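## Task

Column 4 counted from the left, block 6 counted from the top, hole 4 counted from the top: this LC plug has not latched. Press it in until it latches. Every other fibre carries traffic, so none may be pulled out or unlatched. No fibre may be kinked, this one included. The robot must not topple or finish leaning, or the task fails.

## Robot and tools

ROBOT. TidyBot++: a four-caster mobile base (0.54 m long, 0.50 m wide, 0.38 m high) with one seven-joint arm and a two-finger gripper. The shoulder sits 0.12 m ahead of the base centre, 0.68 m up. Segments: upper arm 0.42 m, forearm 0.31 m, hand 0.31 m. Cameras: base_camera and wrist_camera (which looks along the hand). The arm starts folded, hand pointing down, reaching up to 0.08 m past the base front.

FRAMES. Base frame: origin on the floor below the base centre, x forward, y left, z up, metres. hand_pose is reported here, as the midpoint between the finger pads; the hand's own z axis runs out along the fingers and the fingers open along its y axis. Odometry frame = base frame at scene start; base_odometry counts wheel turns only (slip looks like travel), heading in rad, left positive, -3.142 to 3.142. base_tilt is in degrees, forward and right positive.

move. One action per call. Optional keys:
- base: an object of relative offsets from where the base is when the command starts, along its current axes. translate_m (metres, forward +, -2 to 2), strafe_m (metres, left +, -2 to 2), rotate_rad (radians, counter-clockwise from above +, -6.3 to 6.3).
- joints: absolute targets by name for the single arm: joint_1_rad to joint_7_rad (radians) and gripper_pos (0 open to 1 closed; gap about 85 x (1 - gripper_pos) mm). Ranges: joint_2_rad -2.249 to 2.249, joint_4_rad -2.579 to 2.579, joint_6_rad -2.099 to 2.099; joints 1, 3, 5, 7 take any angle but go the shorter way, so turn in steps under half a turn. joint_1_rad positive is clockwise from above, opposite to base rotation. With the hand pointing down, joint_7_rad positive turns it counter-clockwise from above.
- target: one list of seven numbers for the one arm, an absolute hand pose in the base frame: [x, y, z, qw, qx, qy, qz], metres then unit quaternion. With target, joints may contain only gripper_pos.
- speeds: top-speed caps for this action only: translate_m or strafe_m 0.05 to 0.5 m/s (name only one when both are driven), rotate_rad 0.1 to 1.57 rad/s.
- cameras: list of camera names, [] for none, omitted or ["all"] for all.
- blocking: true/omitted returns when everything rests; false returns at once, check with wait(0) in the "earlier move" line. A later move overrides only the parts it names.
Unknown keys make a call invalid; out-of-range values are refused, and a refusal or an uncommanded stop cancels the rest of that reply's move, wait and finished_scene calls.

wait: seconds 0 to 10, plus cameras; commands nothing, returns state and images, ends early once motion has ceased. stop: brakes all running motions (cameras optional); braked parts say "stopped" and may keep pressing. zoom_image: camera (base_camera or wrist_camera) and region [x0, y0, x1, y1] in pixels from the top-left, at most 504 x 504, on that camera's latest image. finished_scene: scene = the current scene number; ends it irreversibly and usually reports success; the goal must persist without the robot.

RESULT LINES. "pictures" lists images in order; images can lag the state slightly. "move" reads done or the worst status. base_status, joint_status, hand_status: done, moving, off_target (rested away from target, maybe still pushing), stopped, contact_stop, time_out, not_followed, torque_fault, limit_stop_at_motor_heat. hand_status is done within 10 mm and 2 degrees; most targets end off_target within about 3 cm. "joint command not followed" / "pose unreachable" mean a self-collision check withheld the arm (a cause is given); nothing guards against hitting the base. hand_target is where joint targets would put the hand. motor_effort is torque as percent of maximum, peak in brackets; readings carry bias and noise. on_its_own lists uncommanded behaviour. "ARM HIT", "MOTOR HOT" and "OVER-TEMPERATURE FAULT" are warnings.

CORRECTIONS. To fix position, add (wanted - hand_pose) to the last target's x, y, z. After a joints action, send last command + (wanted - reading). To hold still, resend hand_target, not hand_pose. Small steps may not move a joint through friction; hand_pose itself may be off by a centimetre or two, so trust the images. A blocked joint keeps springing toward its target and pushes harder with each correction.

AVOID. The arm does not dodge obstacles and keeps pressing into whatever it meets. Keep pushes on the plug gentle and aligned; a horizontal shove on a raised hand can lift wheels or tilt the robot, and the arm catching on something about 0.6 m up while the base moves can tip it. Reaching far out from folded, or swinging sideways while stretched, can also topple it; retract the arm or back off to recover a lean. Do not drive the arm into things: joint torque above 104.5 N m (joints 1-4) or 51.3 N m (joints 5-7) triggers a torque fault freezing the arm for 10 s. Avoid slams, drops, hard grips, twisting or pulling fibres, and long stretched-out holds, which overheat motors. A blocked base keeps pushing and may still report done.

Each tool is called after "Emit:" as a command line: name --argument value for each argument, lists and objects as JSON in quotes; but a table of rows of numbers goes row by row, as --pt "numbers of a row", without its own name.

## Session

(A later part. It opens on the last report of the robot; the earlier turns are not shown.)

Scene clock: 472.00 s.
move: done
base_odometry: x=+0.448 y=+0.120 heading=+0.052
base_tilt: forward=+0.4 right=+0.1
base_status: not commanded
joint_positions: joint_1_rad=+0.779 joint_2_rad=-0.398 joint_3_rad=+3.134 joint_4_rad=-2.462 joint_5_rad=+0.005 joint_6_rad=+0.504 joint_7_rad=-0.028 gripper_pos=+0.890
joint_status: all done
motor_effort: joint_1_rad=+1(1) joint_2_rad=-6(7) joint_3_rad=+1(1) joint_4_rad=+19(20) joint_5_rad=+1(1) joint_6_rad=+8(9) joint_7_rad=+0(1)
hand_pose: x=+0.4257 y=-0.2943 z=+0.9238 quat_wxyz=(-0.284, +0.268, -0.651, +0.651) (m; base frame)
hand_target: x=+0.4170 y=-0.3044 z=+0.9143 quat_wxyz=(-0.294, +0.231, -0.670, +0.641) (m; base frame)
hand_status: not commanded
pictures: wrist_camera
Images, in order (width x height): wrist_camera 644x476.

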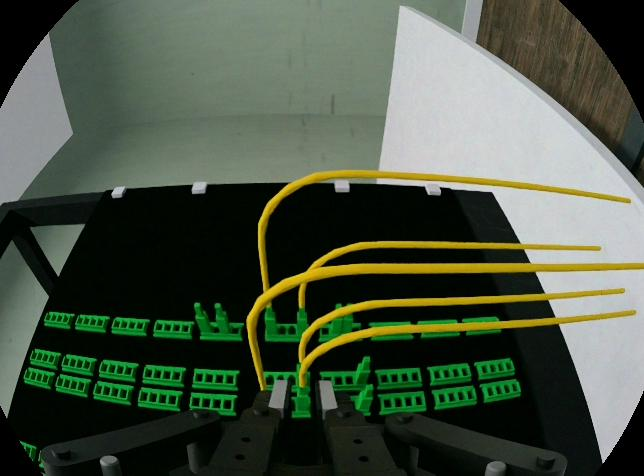

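Emit:
move --base '{"translate_m":0.0072,"strafe_m":-0.007}' --joints '{"gripper_pos":0.905}' --cameras '["wrist_camera"]'

Emit:
zoom_image --camera "wrist_camera" --region '[250, 340, 350, 440]'

Scene clock: 481.40 s.
move: done
base_odometry: x=+0.456 y=+0.113 heading=+0.052
base_tilt: forward=+0.4 right=+0.1
base_status: done
joint_positions: joint_1_rad=+0.779 joint_2_rad=-0.391 joint_3_rad=+3.134 joint_4_rad=-2.462 joint_5_rad=+0.005 joint_6_rad=+0.504 joint_7_rad=-0.028 gripper_pos=+0.905
joint_status: all done
motor_effort: joint_1_rad=+0(1) joint_2_rad=-6(10) joint_3_rad=+1(2) joint_4_rad=+19(20) joint_5_rad=+1(1) joint_6_rad=+8(9) joint_7_rad=+0(1)
hand_pose: x=+0.4267 y=-0.2953 z=+0.9211 quat_wxyz=(-0.283, +0.269, -0.653, +0.649) (m; base frame)
hand_target: x=+0.4170 y=-0.3044 z=+0.9143 quat_wxyz=(-0.294, +0.231, -0.670, +0.641) (m; base frame)
hand_status: not commanded
pictures: wrist_camera
Images, in order (width x height): wrist_camera 644x476.

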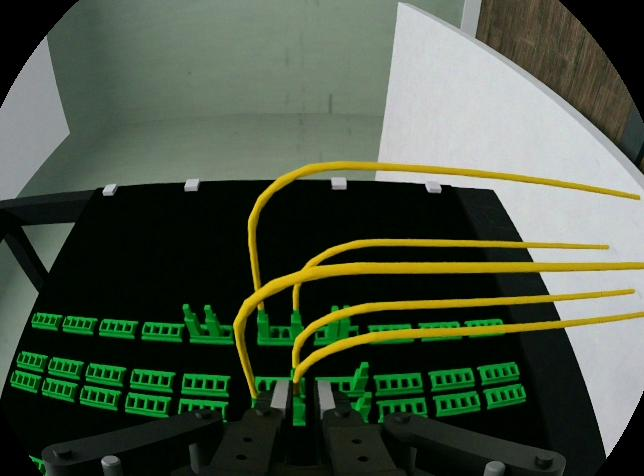

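Scaled by 5.040.

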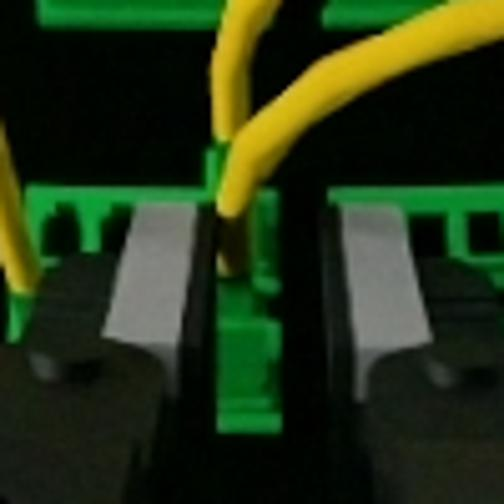

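Emit:
move --joints '{"joint_1_rad":0.779,"joint_2_rad":-0.404,"joint_3_rad":3.134,"joint_4_rad":-2.448,"joint_5_rad":0.005,"joint_6_rad":0.485,"joint_7_rad":-0.028}' --cameras '["wrist_camera"]'

Emit:
zoom_image --camera "wrist_camera" --region '[250, 340, 350, 440]'

Scene clock: 496.00 s.
move: done
base_odometry: x=+0.456 y=+0.113 heading=+0.052
base_tilt: forward=+0.4 right=+0.1
base_status: not commanded
joint_positions: joint_1_rad=+0.778 joint_2_rad=-0.394 joint_3_rad=+3.134 joint_4_rad=-2.456 joint_5_rad=+0.007 joint_6_rad=+0.497 joint_7_rad=-0.028 gripper_pos=+0.905
joint_status: all done
motor_effort: joint_1_rad=+0(1) joint_2_rad=-6(7) joint_3_rad=+1(2) joint_4_rad=+19(20) joint_5_rad=+1(1) joint_6_rad=+8(9) joint_7_rad=+0(2)
hand_pose: x=+0.4272 y=-0.2954 z=+0.9238 quat_wxyz=(-0.283, +0.269, -0.652, +0.650) (m; base frame)
hand_target: x=+0.4259 y=-0.2949 z=+0.9290 quat_wxyz=(-0.284, +0.267, -0.650, +0.652) (m; base frame)
hand_status: not commanded
pictures: wrist_camera
Images, in order (width x height): wrist_camera 644x476.

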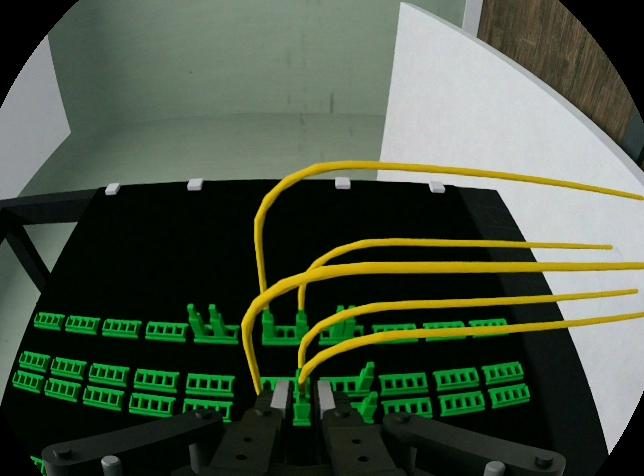

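Scaled by 5.040.

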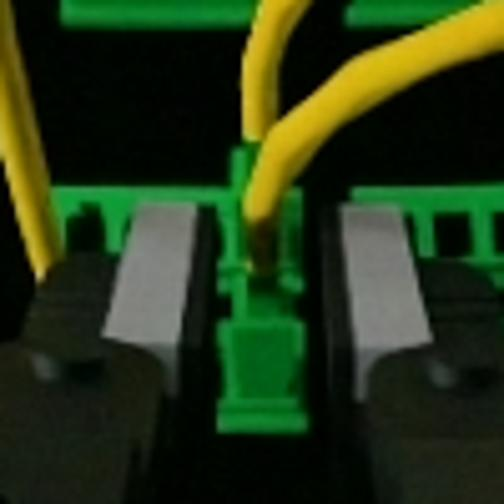

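Emit:
move --joints '{"joint_1_rad":0.778,"joint_2_rad":-0.395,"joint_3_rad":3.134,"joint_4_rad":-2.455,"joint_5_rad":0.006,"joint_6_rad":0.496,"joint_7_rad":-0.028}' --cameras '["wrist_camera"]'

Emit:
zoom_image --camera "wrist_camera" --region '[275, 370, 335, 430]'

Scene clock: 499.87 s.
move: done
base_odometry: x=+0.456 y=+0.113 heading=+0.052
base_tilt: forward=+0.4 right=+0.1
base_status: not commanded
joint_positions: joint_1_rad=+0.778 joint_2_rad=-0.394 joint_3_rad=+3.134 joint_4_rad=-2.456 joint_5_rad=+0.007 joint_6_rad=+0.497 joint_7_rad=-0.028 gripper_pos=+0.905
joint_status: all done
motor_effort: joint_1_rad=+1(1) joint_2_rad=-6(6) joint_3_rad=+1(1) joint_4_rad=+19(19) joint_5_rad=+1(1) joint_6_rad=+8(8) joint_7_rad=-1(1)
hand_pose: x=+0.4273 y=-0.2954 z=+0.9238 quat_wxyz=(-0.283, +0.269, -0.652, +0.650) (m; base frame)
hand_target: x=+0.4271 y=-0.2953 z=+0.9245 quat_wxyz=(-0.284, +0.269, -0.651, +0.650) (m; base frame)
hand_status: not commanded
pictures: wrist_camera
Images, in order (width x height): wrist_camera 644x476.

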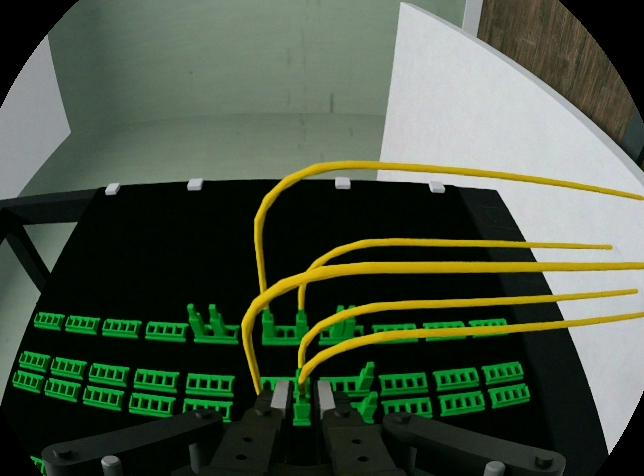

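Scaled by 8.400.

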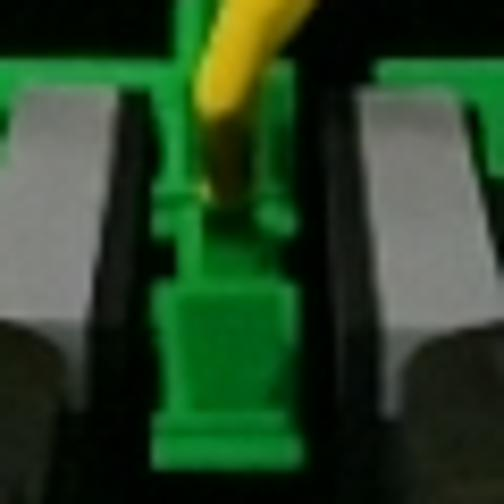

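Emit:
move --joints '{"gripper_pos":0.95}' --cameras '["wrist_camera"]'

Emit:
zoom_image --camera "wrist_camera" --region '[275, 370, 335, 430]'

Scene clock: 554.33 s.
move: done
base_odometry: x=+0.456 y=+0.113 heading=+0.052
base_tilt: forward=+0.4 right=+0.1
base_status: not commanded
joint_positions: joint_1_rad=+0.778 joint_2_rad=-0.394 joint_3_rad=+3.134 joint_4_rad=-2.456 joint_5_rad=+0.007 joint_6_rad=+0.497 joint_7_rad=-0.028 gripper_pos=+0.950
joint_status: all done
motor_effort: joint_1_rad=+1(1) joint_2_rad=-6(6) joint_3_rad=+1(1) joint_4_rad=+19(19) joint_5_rad=+1(1) joint_6_rad=+8(8) joint_7_rad=+0(1)
hand_pose: x=+0.4273 y=-0.2954 z=+0.9238 quat_wxyz=(-0.283, +0.269, -0.652, +0.650) (m; base frame)
hand_target: x=+0.4271 y=-0.2953 z=+0.9245 quat_wxyz=(-0.284, +0.269, -0.651, +0.650) (m; base frame)
hand_status: not commanded
pictures: wrist_camera
Images, in order (width x height): wrist_camera 644x476.

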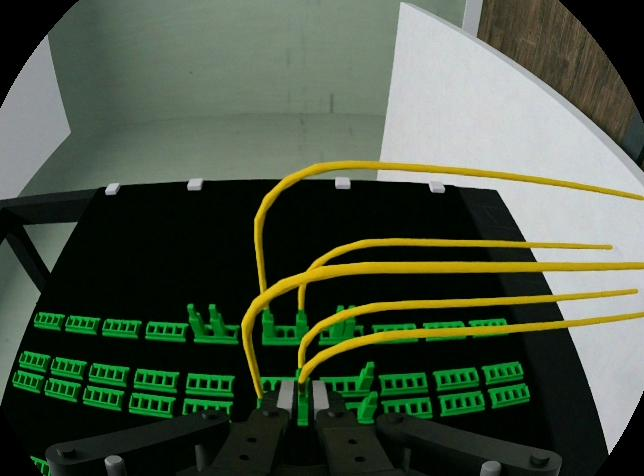

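Scaled by 8.400.

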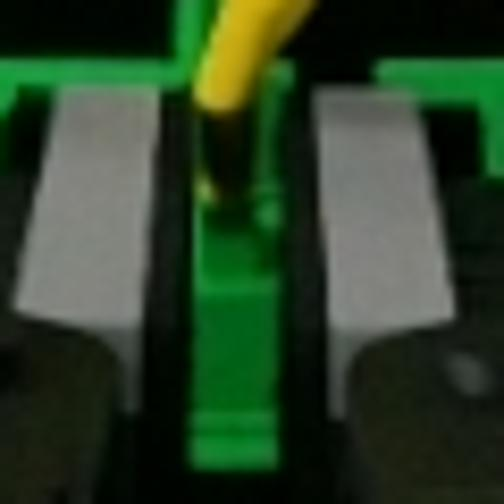

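Emit:
move --joints '{"gripper_pos":0.97}' --cameras '["wrist_camera"]'

Emit:
zoom_image --camera "wrist_camera" --region '[275, 370, 335, 430]'

Scene clock: 557.53 s.
move: done
base_odometry: x=+0.456 y=+0.113 heading=+0.052
base_tilt: forward=+0.4 right=+0.1
base_status: not commanded
joint_positions: joint_1_rad=+0.778 joint_2_rad=-0.394 joint_3_rad=+3.134 joint_4_rad=-2.456 joint_5_rad=+0.007 joint_6_rad=+0.497 joint_7_rad=-0.028 gripper_pos=+0.970
joint_status: all done
motor_effort: joint_1_rad=+0(1) joint_2_rad=-6(6) joint_3_rad=+1(1) joint_4_rad=+19(19) joint_5_rad=+1(1) joint_6_rad=+8(8) joint_7_rad=+0(1)
hand_pose: x=+0.4273 y=-0.2954 z=+0.9238 quat_wxyz=(-0.283, +0.269, -0.652, +0.650) (m; base frame)
hand_target: x=+0.4271 y=-0.2953 z=+0.9245 quat_wxyz=(-0.284, +0.269, -0.651, +0.650) (m; base frame)
hand_status: not commanded
pictures: wrist_camera
Images, in order (width x height): wrist_camera 644x476.

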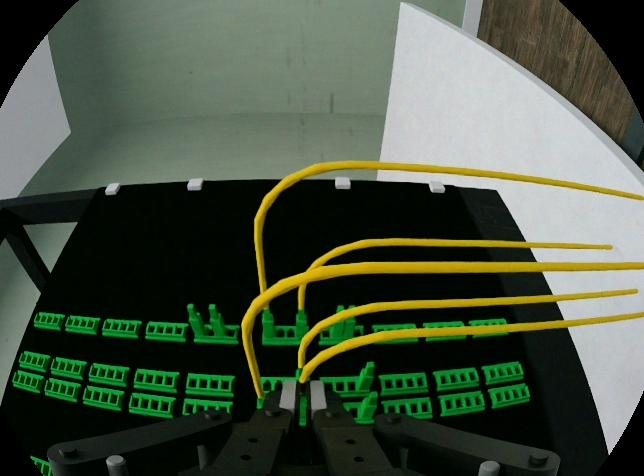

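Scaled by 8.400.

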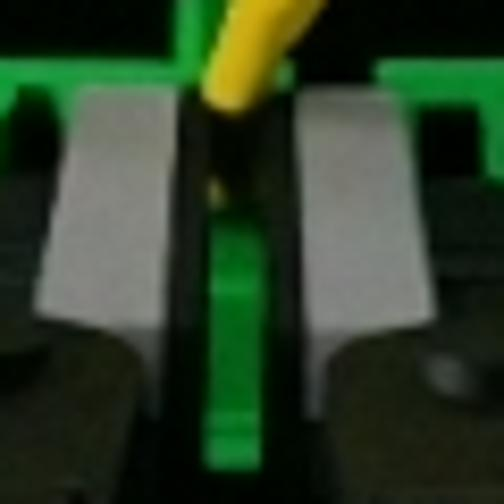

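Emit:
move --joints '{"gripper_pos":0.905}' --cameras '[]'

Emit:
move --base '{"translate_m":0.0093,"strafe_m":-0.0048}' --cameras '["wrist_camera"]'

Emit:
zoom_image --camera "wrist_camera" --region '[265, 360, 345, 440]'

Scene clock: 566.60 s.
move: done
base_odometry: x=+0.456 y=+0.113 heading=+0.052
base_tilt: forward=+0.4 right=+0.1
base_status: not commanded
joint_positions: joint_1_rad=+0.778 joint_2_rad=-0.394 joint_3_rad=+3.134 joint_4_rad=-2.456 joint_5_rad=+0.007 joint_6_rad=+0.497 joint_7_rad=-0.028 gripper_pos=+0.905
joint_status: all done
motor_effort: joint_1_rad=+1(1) joint_2_rad=-6(6) joint_3_rad=+1(1) joint_4_rad=+19(19) joint_5_rad=+1(1) joint_6_rad=+8(8) joint_7_rad=+0(1)
hand_pose: x=+0.4273 y=-0.2954 z=+0.9238 quat_wxyz=(-0.283, +0.269, -0.652, +0.650) (m; base frame)
hand_target: x=+0.4271 y=-0.2953 z=+0.9245 quat_wxyz=(-0.284, +0.269, -0.651, +0.650) (m; base frame)
hand_status: not commanded
pictures: none
No camera images: "cameras" was empty.

Scene clock: 567.27 s.
move: done
base_odometry: x=+0.465 y=+0.109 heading=+0.052
base_tilt: forward=+0.4 right=+0.1
base_status: done
joint_positions: joint_1_rad=+0.778 joint_2_rad=-0.393 joint_3_rad=+3.134 joint_4_rad=-2.456 joint_5_rad=+0.007 joint_6_rad=+0.497 joint_7_rad=-0.028 gripper_pos=+0.905
joint_status: not commanded
motor_effort: joint_1_rad=+0(1) joint_2_rad=-6(9) joint_3_rad=+1(2) joint_4_rad=+19(20) joint_5_rad=+1(1) joint_6_rad=+8(8) joint_7_rad=+0(1)
hand_pose: x=+0.4274 y=-0.2955 z=+0.9235 quat_wxyz=(-0.283, +0.269, -0.652, +0.650) (m; base frame)
hand_target: x=+0.4271 y=-0.2953 z=+0.9245 quat_wxyz=(-0.284, +0.269, -0.651, +0.650) (m; base frame)
hand_status: not commanded
pictures: wrist_camera
Images, in order (width x height): wrist_camera 644x476.

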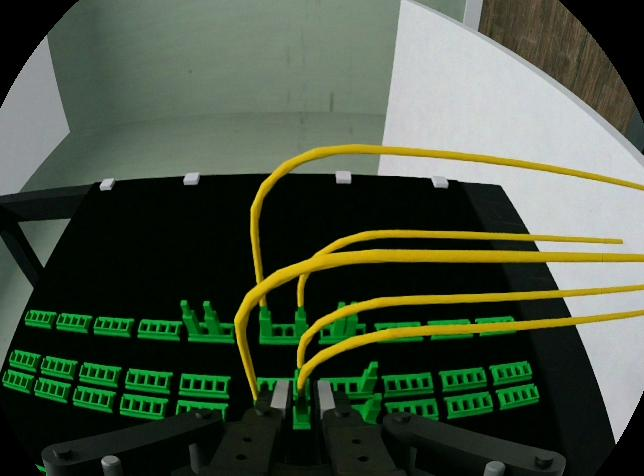

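Scaled by 6.300.

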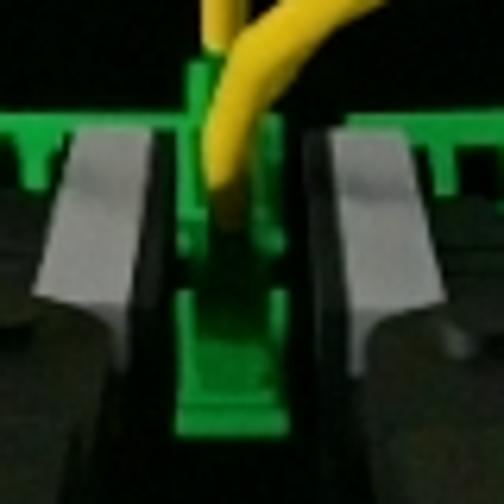

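Emit:
move --base '{"translate_m":0.0058,"strafe_m":-0.0056}' --cameras '["wrist_camera"]'

Emit:
zoom_image --camera "wrist_camera" --region '[265, 360, 345, 440]'

Scene clock: 573.40 s.
move: done
base_odometry: x=+0.472 y=+0.104 heading=+0.052
base_tilt: forward=+0.4 right=+0.1
base_status: done
joint_positions: joint_1_rad=+0.778 joint_2_rad=-0.393 joint_3_rad=+3.134 joint_4_rad=-2.456 joint_5_rad=+0.007 joint_6_rad=+0.497 joint_7_rad=-0.028 gripper_pos=+0.905
joint_status: not commanded
motor_effort: joint_1_rad=+1(1) joint_2_rad=-6(10) joint_3_rad=+1(2) joint_4_rad=+19(20) joint_5_rad=+1(1) joint_6_rad=+8(8) joint_7_rad=+0(1)
hand_pose: x=+0.4274 y=-0.2955 z=+0.9234 quat_wxyz=(-0.283, +0.269, -0.652, +0.650) (m; base frame)
hand_target: x=+0.4271 y=-0.2953 z=+0.9245 quat_wxyz=(-0.284, +0.269, -0.651, +0.650) (m; base frame)
hand_status: not commanded
pictures: wrist_camera
Images, in order (width x height): wrist_camera 644x476.

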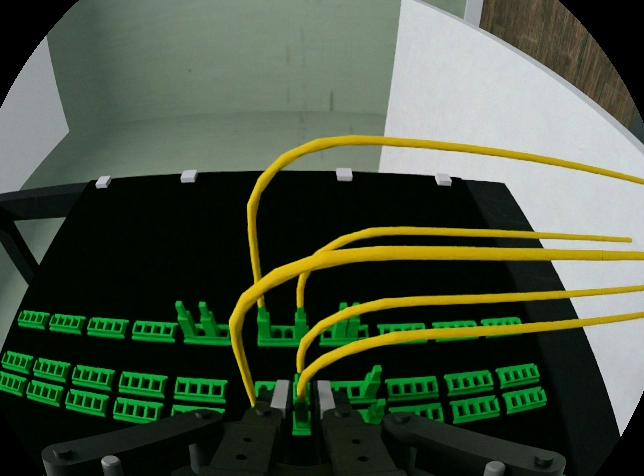

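Scaled by 6.300.

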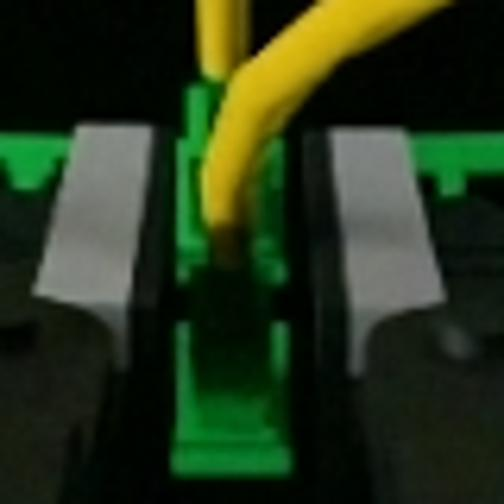

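Emit:
zoom_image --camera "wrist_camera" --region '[225, 360, 325, 460]'

Scaled by 5.040.

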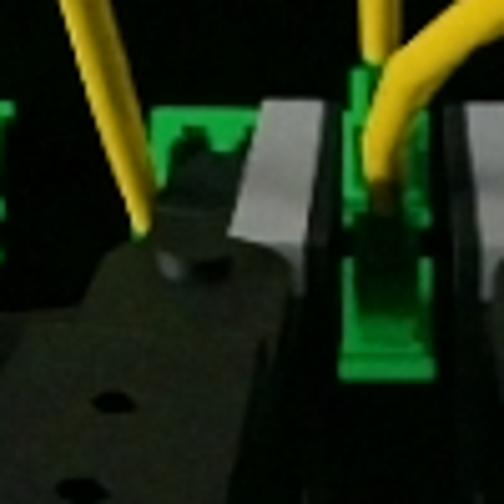

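Emit:
move --joints '{"gripper_pos":0.93}' --cameras '["wrist_camera"]'

Emit:
zoom_image --camera "wrist_camera" --region '[265, 360, 345, 440]'

Scene clock: 583.00 s.
move: done
base_odometry: x=+0.472 y=+0.104 heading=+0.052
base_tilt: forward=+0.4 right=+0.1
base_status: not commanded
joint_positions: joint_1_rad=+0.778 joint_2_rad=-0.393 joint_3_rad=+3.134 joint_4_rad=-2.456 joint_5_rad=+0.007 joint_6_rad=+0.497 joint_7_rad=-0.028 gripper_pos=+0.930
joint_status: all done
motor_effort: joint_1_rad=+1(1) joint_2_rad=-6(6) joint_3_rad=+1(1) joint_4_rad=+19(19) joint_5_rad=+1(1) joint_6_rad=+8(8) joint_7_rad=-1(1)
hand_pose: x=+0.4274 y=-0.2955 z=+0.9234 quat_wxyz=(-0.283, +0.269, -0.652, +0.650) (m; base frame)
hand_target: x=+0.4271 y=-0.2953 z=+0.9245 quat_wxyz=(-0.284, +0.269, -0.651, +0.650) (m; base frame)
hand_status: not commanded
pictures: wrist_camera
Images, in order (width x height): wrist_camera 644x476.

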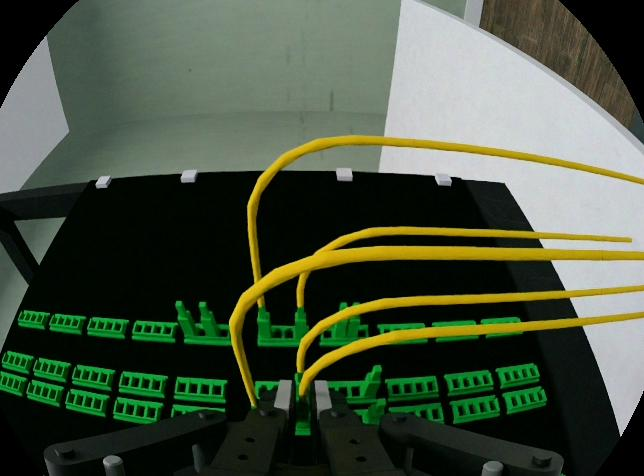

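Scaled by 6.300.

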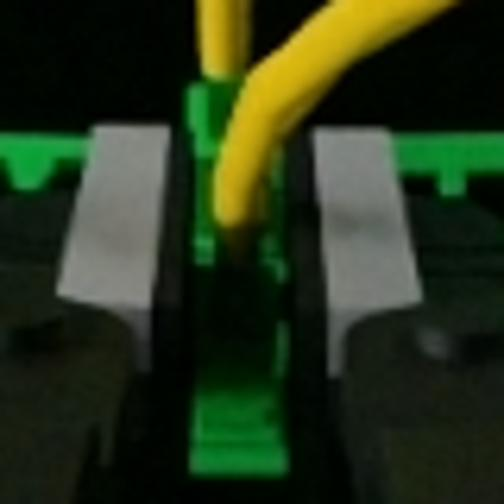

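Emit:
move --joints '{"gripper_pos":0.915}' --cameras '["wrist_camera"]'

Emit:
zoom_image --camera "wrist_camera" --region '[265, 360, 345, 440]'

Scene clock: 594.77 s.
move: done
base_odometry: x=+0.472 y=+0.104 heading=+0.052
base_tilt: forward=+0.4 right=+0.1
base_status: not commanded
joint_positions: joint_1_rad=+0.778 joint_2_rad=-0.393 joint_3_rad=+3.134 joint_4_rad=-2.456 joint_5_rad=+0.007 joint_6_rad=+0.497 joint_7_rad=-0.028 gripper_pos=+0.915
joint_status: all done
motor_effort: joint_1_rad=+0(1) joint_2_rad=-6(6) joint_3_rad=+1(1) joint_4_rad=+19(19) joint_5_rad=+1(1) joint_6_rad=+8(8) joint_7_rad=-1(1)
hand_pose: x=+0.4274 y=-0.2955 z=+0.9234 quat_wxyz=(-0.283, +0.269, -0.652, +0.650) (m; base frame)
hand_target: x=+0.4271 y=-0.2953 z=+0.9245 quat_wxyz=(-0.284, +0.269, -0.651, +0.650) (m; base frame)
hand_status: not commanded
pictures: wrist_camera
Images, in order (width x height): wrist_camera 644x476.

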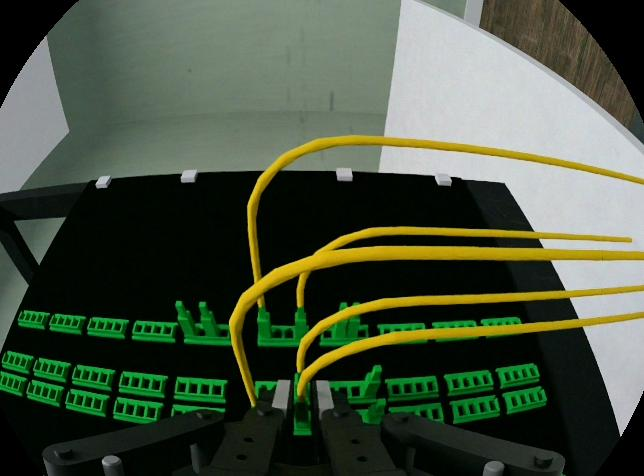

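Scaled by 6.300.

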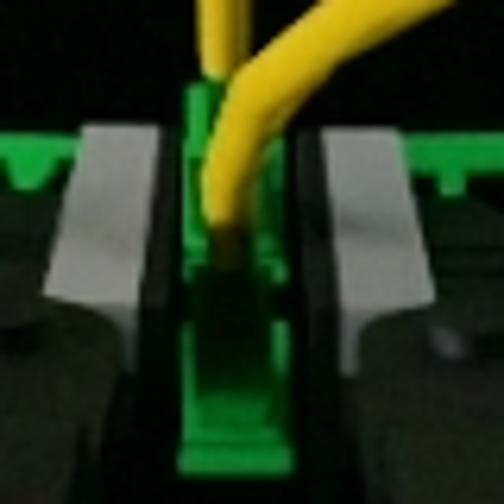

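Emit:
zoom_image --camera "wrist_camera" --region '[283, 376, 323, 446]'

Emit:
move --joints '{"gripper_pos":0.93}' --cameras '["wrist_camera"]'

Emit:
zoom_image --camera "wrist_camera" --region '[283, 376, 323, 446]'

Scaled by 7.200.

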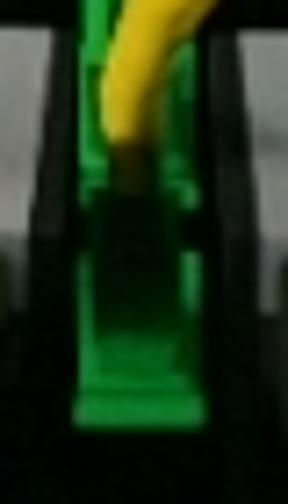

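Scene clock: 616.83 s.
move: done
base_odometry: x=+0.472 y=+0.104 heading=+0.052
base_tilt: forward=+0.4 right=+0.1
base_status: not commanded
joint_positions: joint_1_rad=+0.778 joint_2_rad=-0.393 joint_3_rad=+3.134 joint_4_rad=-2.456 joint_5_rad=+0.007 joint_6_rad=+0.497 joint_7_rad=-0.028 gripper_pos=+0.930
joint_status: all done
motor_effort: joint_1_rad=+1(1) joint_2_rad=-6(6) joint_3_rad=+1(1) joint_4_rad=+19(19) joint_5_rad=+1(1) joint_6_rad=+8(8) joint_7_rad=+0(1)
hand_pose: x=+0.4274 y=-0.2955 z=+0.9234 quat_wxyz=(-0.283, +0.269, -0.652, +0.650) (m; base frame)
hand_target: x=+0.4271 y=-0.2953 z=+0.9245 quat_wxyz=(-0.284, +0.269, -0.651, +0.650) (m; base frame)
hand_status: not commanded
pictures: wrist_camera
Images, in order (width x height): wrist_camera 644x476.

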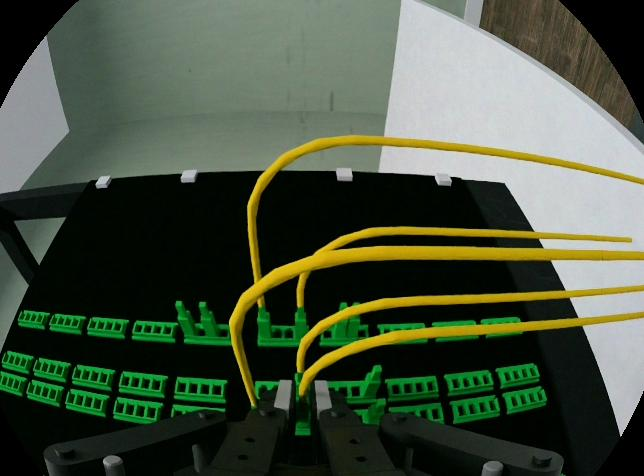

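Scaled by 7.200.

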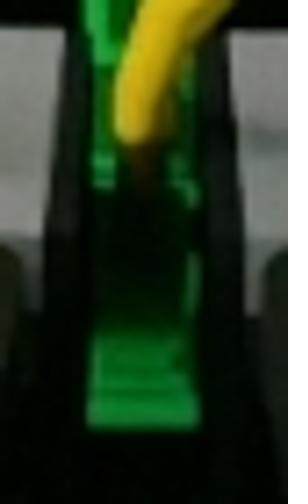

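Emit:
move --joints '{"gripper_pos": 0.915}' --cameras '["wrist_camera"]'

Emit:
zoom_image --camera "wrist_camera" --region '[250, 340, 350, 440]'

Scene clock: 634.87 s.
move: done
base_odometry: x=+0.472 y=+0.104 heading=+0.052
base_tilt: forward=+0.4 right=+0.1
base_status: not commanded
joint_positions: joint_1_rad=+0.778 joint_2_rad=-0.393 joint_3_rad=+3.134 joint_4_rad=-2.456 joint_5_rad=+0.007 joint_6_rad=+0.497 joint_7_rad=-0.028 gripper_pos=+0.915
joint_status: all done
motor_effort: joint_1_rad=+0(1) joint_2_rad=-6(6) joint_3_rad=+1(1) joint_4_rad=+19(19) joint_5_rad=+1(1) joint_6_rad=+8(8) joint_7_rad=+0(1)
hand_pose: x=+0.4274 y=-0.2955 z=+0.9234 quat_wxyz=(-0.283, +0.269, -0.652, +0.650) (m; base frame)
hand_target: x=+0.4271 y=-0.2953 z=+0.9245 quat_wxyz=(-0.284, +0.269, -0.651, +0.650) (m; base frame)
hand_status: not commanded
pictures: wrist_camera
Images, in order (width x height): wrist_camera 644x476.

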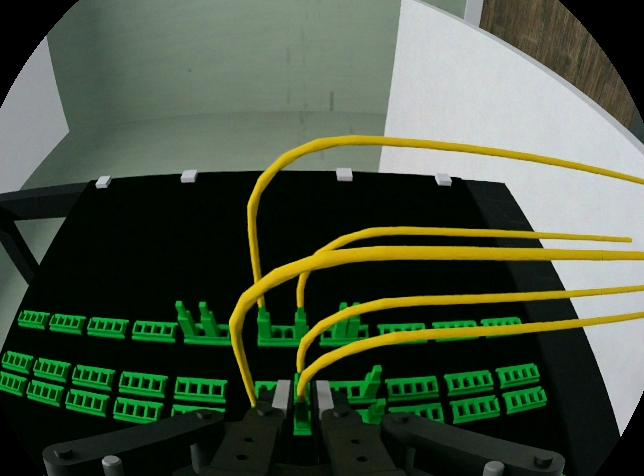

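Scaled by 5.040.

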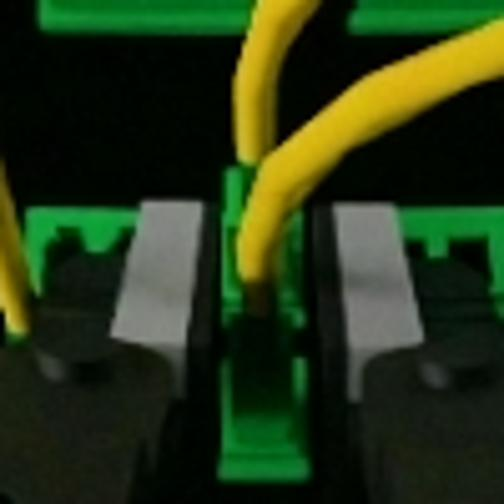

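Emit:
move --base '{"translate_m": 0.0022, "strafe_m": -0.0021}' --speeds '{"translate_m": 0.05}' --cameras '["wrist_camera"]'

Emit:
zoom_image --camera "wrist_camera" --region '[250, 340, 350, 440]'

Scene clock: 643.03 s.
move: done
base_odometry: x=+0.474 y=+0.102 heading=+0.052
base_tilt: forward=+0.4 right=+0.1
base_status: done
joint_positions: joint_1_rad=+0.778 joint_2_rad=-0.393 joint_3_rad=+3.134 joint_4_rad=-2.456 joint_5_rad=+0.007 joint_6_rad=+0.497 joint_7_rad=-0.028 gripper_pos=+0.915
joint_status: not commanded
motor_effort: joint_1_rad=+1(1) joint_2_rad=-6(10) joint_3_rad=+1(2) joint_4_rad=+19(20) joint_5_rad=+1(1) joint_6_rad=+8(8) joint_7_rad=-1(1)
hand_pose: x=+0.4274 y=-0.2955 z=+0.9235 quat_wxyz=(-0.283, +0.269, -0.652, +0.650) (m; base frame)
hand_target: x=+0.4271 y=-0.2953 z=+0.9245 quat_wxyz=(-0.284, +0.269, -0.651, +0.650) (m; base frame)
hand_status: not commanded
pictures: wrist_camera
Images, in order (width x height): wrist_camera 644x476.

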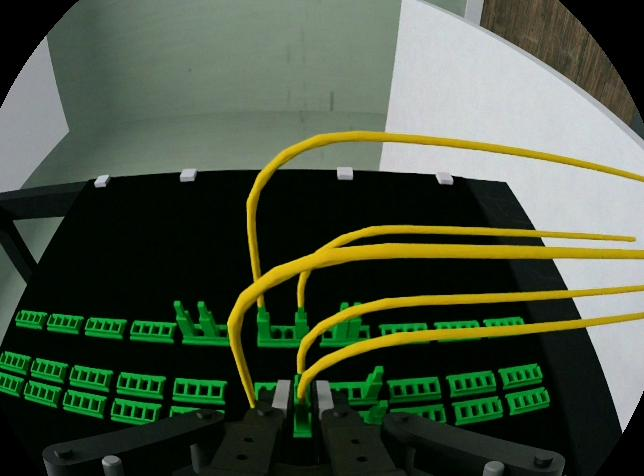

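Scaled by 5.040.

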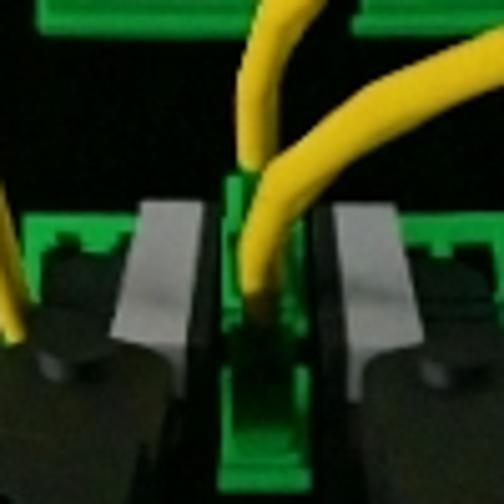

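Emit:
move --base '{"translate_m": 0.0022, "strafe_m": -0.0021}' --speeds '{"translate_m": 0.05}' --cameras '["wrist_camera"]'

Emit:
zoom_image --camera "wrist_camera" --region '[250, 340, 350, 440]'

Emit:
move --joints '{"gripper_pos": 0.95}' --cameras '["wrist_camera"]'

Emit:
zoom_image --camera "wrist_camera" --region '[250, 340, 350, 440]'

Scene clock: 650.30 s.
move: done
base_odometry: x=+0.476 y=+0.100 heading=+0.052
base_tilt: forward=+0.4 right=+0.1
base_status: done
joint_positions: joint_1_rad=+0.778 joint_2_rad=-0.393 joint_3_rad=+3.134 joint_4_rad=-2.456 joint_5_rad=+0.007 joint_6_rad=+0.496 joint_7_rad=-0.028 gripper_pos=+0.915
joint_status: not commanded
motor_effort: joint_1_rad=+1(1) joint_2_rad=-6(11) joint_3_rad=+1(2) joint_4_rad=+19(22) joint_5_rad=+1(1) joint_6_rad=+8(11) joint_7_rad=+0(1)
hand_pose: x=+0.4274 y=-0.2955 z=+0.9230 quat_wxyz=(-0.283, +0.270, -0.652, +0.649) (m; base frame)
hand_target: x=+0.4271 y=-0.2953 z=+0.9245 quat_wxyz=(-0.284, +0.269, -0.651, +0.650) (m; base frame)
hand_status: not commanded
pictures: wrist_camera
Images, in order (width x height): wrist_camera 644x476.

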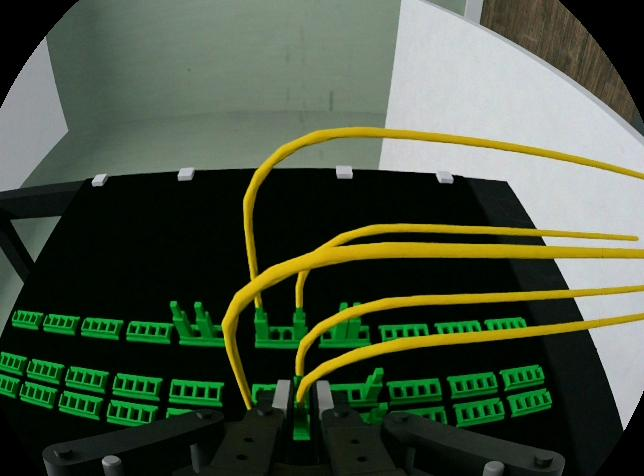

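Scaled by 5.040.

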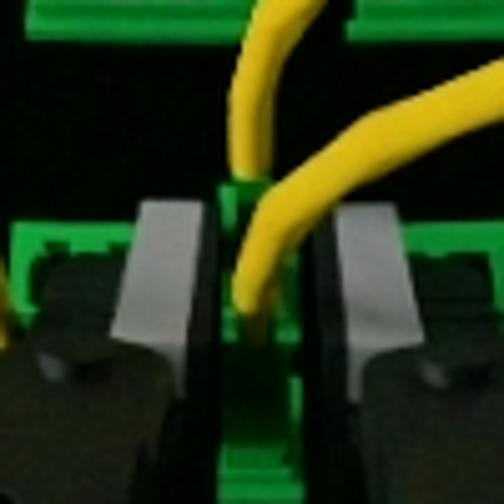

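Scene clock: 650.73 s.
move: done
base_odometry: x=+0.476 y=+0.100 heading=+0.052
base_tilt: forward=+0.4 right=+0.1
base_status: not commanded
joint_positions: joint_1_rad=+0.778 joint_2_rad=-0.393 joint_3_rad=+3.134 joint_4_rad=-2.455 joint_5_rad=+0.007 joint_6_rad=+0.497 joint_7_rad=-0.028 gripper_pos=+0.946
joint_status: all done
motor_effort: joint_1_rad=+1(1) joint_2_rad=-6(6) joint_3_rad=+2(2) joint_4_rad=+20(20) joint_5_rad=+0(1) joint_6_rad=+8(8) joint_7_rad=-1(1)
hand_pose: x=+0.4275 y=-0.2956 z=+0.9239 quat_wxyz=(-0.283, +0.269, -0.652, +0.650) (m; base frame)
hand_target: x=+0.4271 y=-0.2953 z=+0.9245 quat_wxyz=(-0.284, +0.269, -0.651, +0.650) (m; base frame)
hand_status: not commanded
pictures: wrist_camera
Images, in order (width x height): wrist_camera 644x476.

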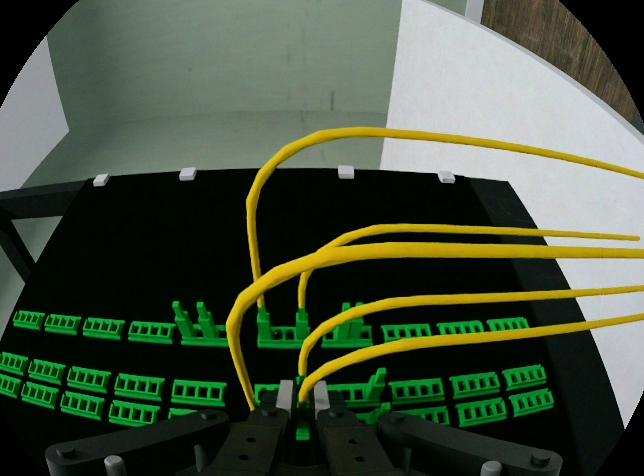

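Scaled by 5.040.

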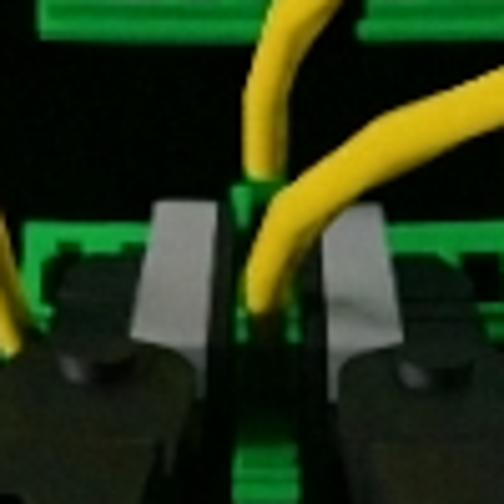

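Emit:
move --joints '{"gripper_pos": 0.97}' --cameras '["wrist_camera"]'

Emit:
zoom_image --camera "wrist_camera" --region '[250, 340, 350, 440]'

Scene clock: 658.67 s.
move: done
base_odometry: x=+0.476 y=+0.100 heading=+0.052
base_tilt: forward=+0.4 right=+0.1
base_status: not commanded
joint_positions: joint_1_rad=+0.778 joint_2_rad=-0.393 joint_3_rad=+3.134 joint_4_rad=-2.455 joint_5_rad=+0.007 joint_6_rad=+0.497 joint_7_rad=-0.028 gripper_pos=+0.960
joint_status: all done
motor_effort: joint_1_rad=+1(1) joint_2_rad=-5(6) joint_3_rad=+2(2) joint_4_rad=+19(19) joint_5_rad=+1(1) joint_6_rad=+8(8) joint_7_rad=+0(1)
hand_pose: x=+0.4275 y=-0.2956 z=+0.9239 quat_wxyz=(-0.283, +0.269, -0.652, +0.650) (m; base frame)
hand_target: x=+0.4271 y=-0.2953 z=+0.9245 quat_wxyz=(-0.284, +0.269, -0.651, +0.650) (m; base frame)
hand_status: not commanded
pictures: wrist_camera
Images, in order (width x height): wrist_camera 644x476.

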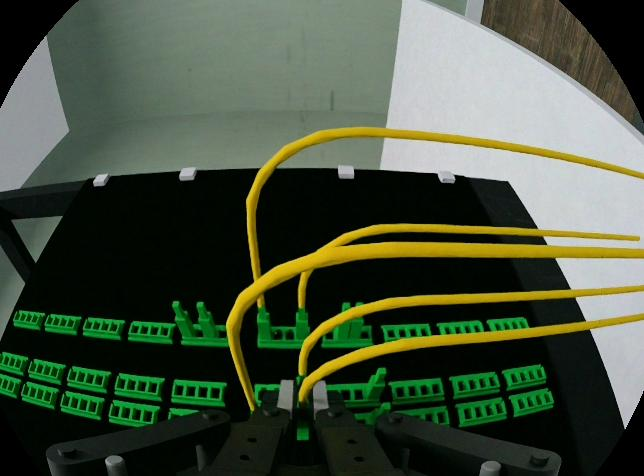

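Scaled by 5.040.

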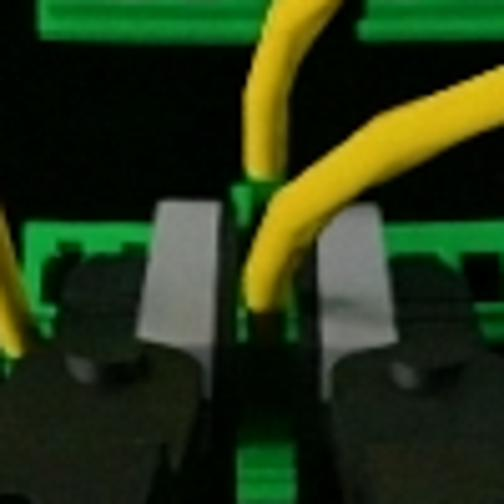

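Emit:
move --joints '{"gripper_pos": 0.985}' --cameras '[]'

Emit:
move --base '{"translate_m": 0.003}' --speeds '{"translate_m": 0.05}' --cameras '["wrist_camera"]'

Emit:
zoom_image --camera "wrist_camera" --region '[250, 340, 350, 440]'

Scene clock: 665.43 s.
move: done
base_odometry: x=+0.476 y=+0.100 heading=+0.052
base_tilt: forward=+0.4 right=+0.1
base_status: not commanded
joint_positions: joint_1_rad=+0.778 joint_2_rad=-0.393 joint_3_rad=+3.134 joint_4_rad=-2.455 joint_5_rad=+0.007 joint_6_rad=+0.497 joint_7_rad=-0.028 gripper_pos=+0.970
joint_status: all done
motor_effort: joint_1_rad=+1(1) joint_2_rad=-5(5) joint_3_rad=+2(2) joint_4_rad=+19(20) joint_5_rad=+1(1) joint_6_rad=+8(8) joint_7_rad=+0(1)
hand_pose: x=+0.4275 y=-0.2956 z=+0.9239 quat_wxyz=(-0.283, +0.269, -0.652, +0.650) (m; base frame)
hand_target: x=+0.4271 y=-0.2953 z=+0.9245 quat_wxyz=(-0.284, +0.269, -0.651, +0.650) (m; base frame)
hand_status: not commanded
pictures: none
No camera images: "cameras" was empty.

Scene clock: 665.93 s.
move: done
base_odometry: x=+0.479 y=+0.100 heading=+0.052
base_tilt: forward=+0.4 right=+0.1
base_status: done
joint_positions: joint_1_rad=+0.779 joint_2_rad=-0.393 joint_3_rad=+3.134 joint_4_rad=-2.455 joint_5_rad=+0.007 joint_6_rad=+0.497 joint_7_rad=-0.028 gripper_pos=+0.970
joint_status: not commanded
motor_effort: joint_1_rad=+1(2) joint_2_rad=-4(5) joint_3_rad=+2(2) joint_4_rad=+21(21) joint_5_rad=+0(2) joint_6_rad=+8(9) joint_7_rad=-1(1)
hand_pose: x=+0.4273 y=-0.2957 z=+0.9240 quat_wxyz=(-0.283, +0.269, -0.652, +0.650) (m; base frame)
hand_target: x=+0.4271 y=-0.2953 z=+0.9245 quat_wxyz=(-0.284, +0.269, -0.651, +0.650) (m; base frame)
hand_status: not commanded
pictures: wrist_camera
Images, in order (width x height): wrist_camera 644x476.

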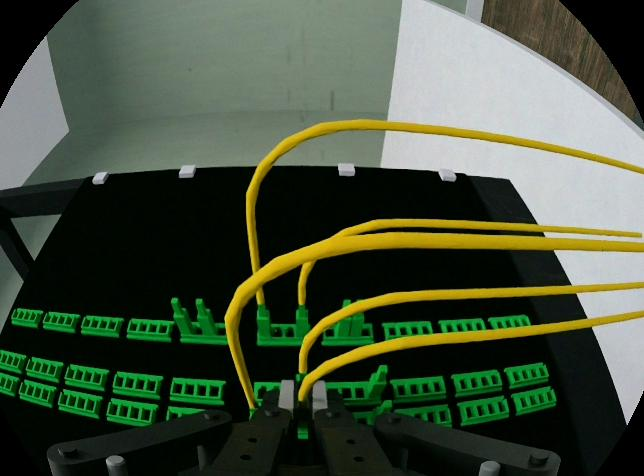

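Scaled by 5.040.

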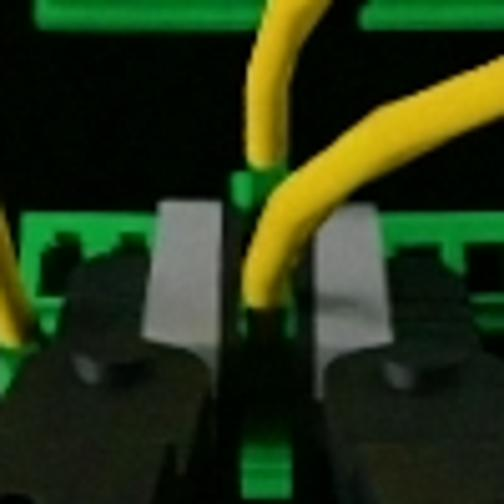

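Emit:
move --base '{"translate_m": 0.002}' --speeds '{"translate_m": 0.05}' --cameras '["wrist_camera"]'

Emit:
zoom_image --camera "wrist_camera" --region '[250, 340, 350, 440]'

Scene clock: 672.40 s.
move: done
base_odometry: x=+0.481 y=+0.100 heading=+0.052
base_tilt: forward=+0.4 right=+0.1
base_status: done
joint_positions: joint_1_rad=+0.779 joint_2_rad=-0.394 joint_3_rad=+3.134 joint_4_rad=-2.456 joint_5_rad=+0.007 joint_6_rad=+0.497 joint_7_rad=-0.028 gripper_pos=+0.970
joint_status: not commanded
motor_effort: joint_1_rad=+1(4) joint_2_rad=-4(5) joint_3_rad=+1(4) joint_4_rad=+21(23) joint_5_rad=+0(3) joint_6_rad=+9(10) joint_7_rad=+0(2)
hand_pose: x=+0.4269 y=-0.2956 z=+0.9240 quat_wxyz=(-0.283, +0.269, -0.652, +0.650) (m; base frame)
hand_target: x=+0.4271 y=-0.2953 z=+0.9245 quat_wxyz=(-0.284, +0.269, -0.651, +0.650) (m; base frame)
hand_status: not commanded
pictures: wrist_camera
Images, in order (width x height): wrist_camera 644x476.

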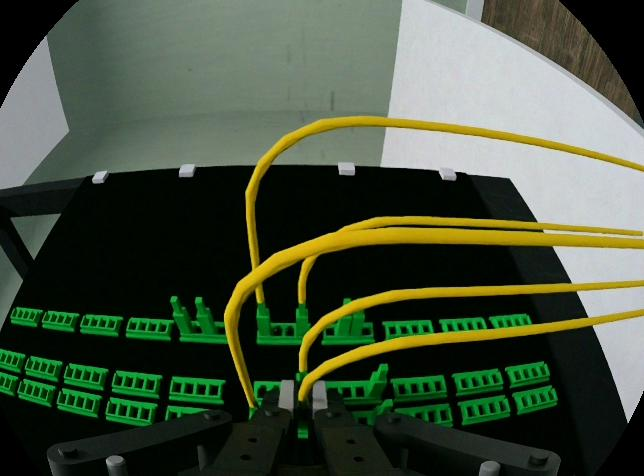

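Scaled by 5.040.

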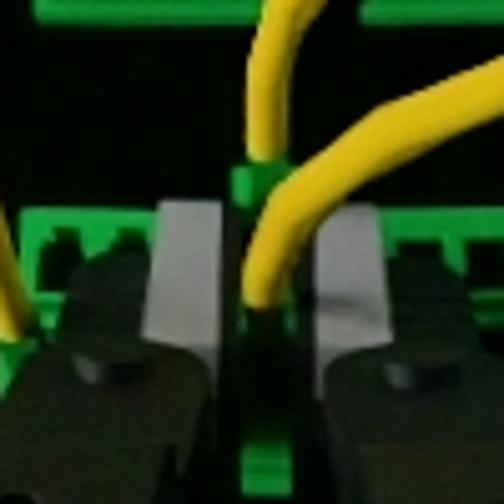

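Emit:
move --base '{"translate_m": 0.003}' --speeds '{"translate_m": 0.05}' --cameras '["wrist_camera"]'

Emit:
zoom_image --camera "wrist_camera" --region '[250, 340, 350, 440]'

Scene clock: 677.27 s.
move: done
base_odometry: x=+0.484 y=+0.100 heading=+0.052
base_tilt: forward=+0.4 right=+0.1
base_status: done
joint_positions: joint_1_rad=+0.780 joint_2_rad=-0.399 joint_3_rad=+3.136 joint_4_rad=-2.459 joint_5_rad=+0.007 joint_6_rad=+0.497 joint_7_rad=-0.028 gripper_pos=+0.970
joint_status: not commanded
motor_effort: joint_1_rad=+0(4) joint_2_rad=-4(6) joint_3_rad=+0(4) joint_4_rad=+20(24) joint_5_rad=+1(3) joint_6_rad=+8(10) joint_7_rad=+0(1)
hand_pose: x=+0.4250 y=-0.2954 z=+0.9240 quat_wxyz=(-0.283, +0.268, -0.652, +0.651) (m; base frame)
hand_target: x=+0.4271 y=-0.2953 z=+0.9245 quat_wxyz=(-0.284, +0.269, -0.651, +0.650) (m; base frame)
hand_status: not commanded
pictures: wrist_camera
Images, in order (width x height): wrist_camera 644x476.

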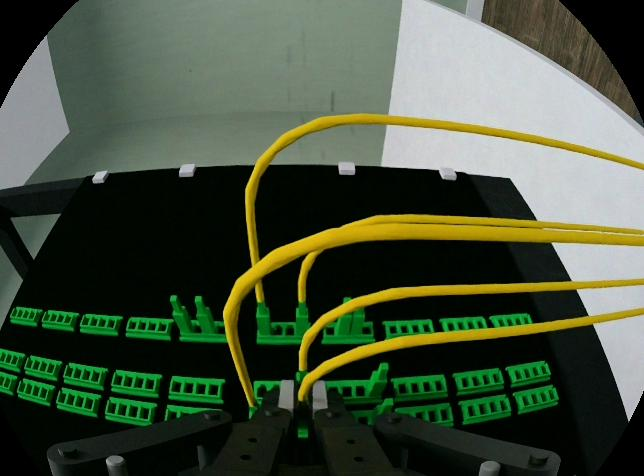

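Scaled by 5.040.

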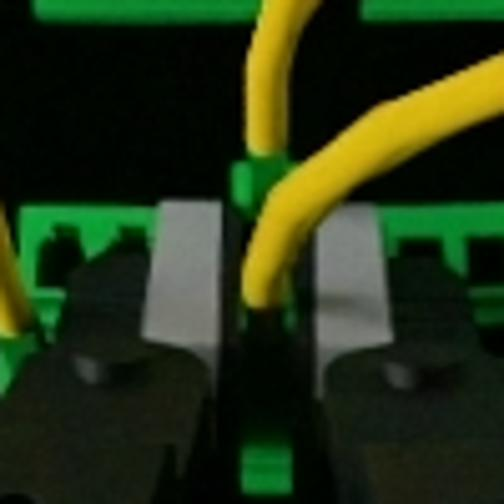

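Emit:
move --base '{"translate_m": 0.003}' --speeds '{"translate_m": 0.05}' --cameras '["wrist_camera"]'

Emit:
zoom_image --camera "wrist_camera" --region '[250, 340, 350, 440]'

Scene clock: 686.13 s.
move: done
base_odometry: x=+0.487 y=+0.100 heading=+0.052
base_tilt: forward=+0.4 right=+0.1
base_status: done
joint_positions: joint_1_rad=+0.781 joint_2_rad=-0.404 joint_3_rad=+3.137 joint_4_rad=-2.463 joint_5_rad=+0.007 joint_6_rad=+0.497 joint_7_rad=-0.028 gripper_pos=+0.970
joint_status: not commanded
motor_effort: joint_1_rad=+0(4) joint_2_rad=-3(6) joint_3_rad=+0(5) joint_4_rad=+21(24) joint_5_rad=+1(3) joint_6_rad=+8(10) joint_7_rad=+0(2)
hand_pose: x=+0.4229 y=-0.2952 z=+0.9239 quat_wxyz=(-0.282, +0.267, -0.652, +0.652) (m; base frame)
hand_target: x=+0.4271 y=-0.2953 z=+0.9245 quat_wxyz=(-0.284, +0.269, -0.651, +0.650) (m; base frame)
hand_status: not commanded
pictures: wrist_camera
Images, in order (width x height): wrist_camera 644x476.

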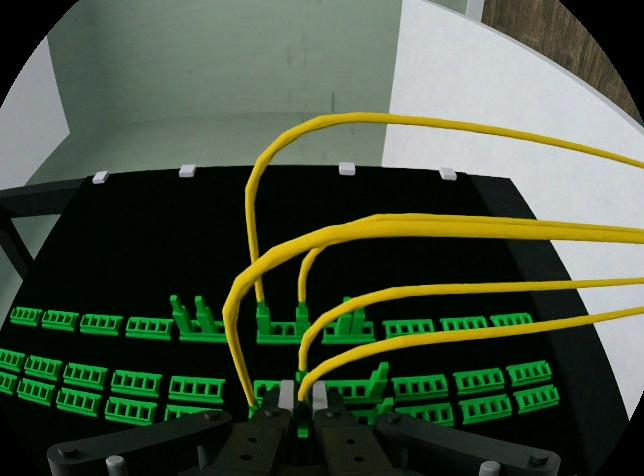

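Scaled by 5.040.

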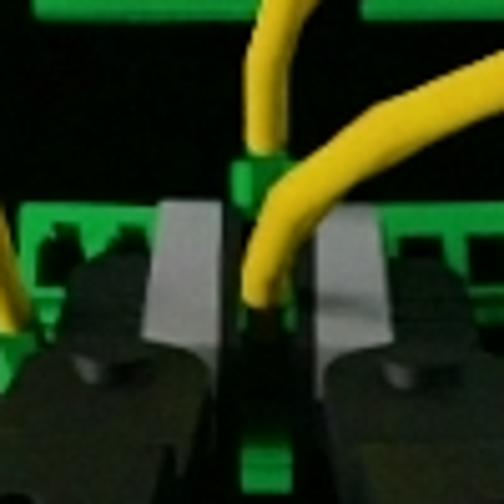

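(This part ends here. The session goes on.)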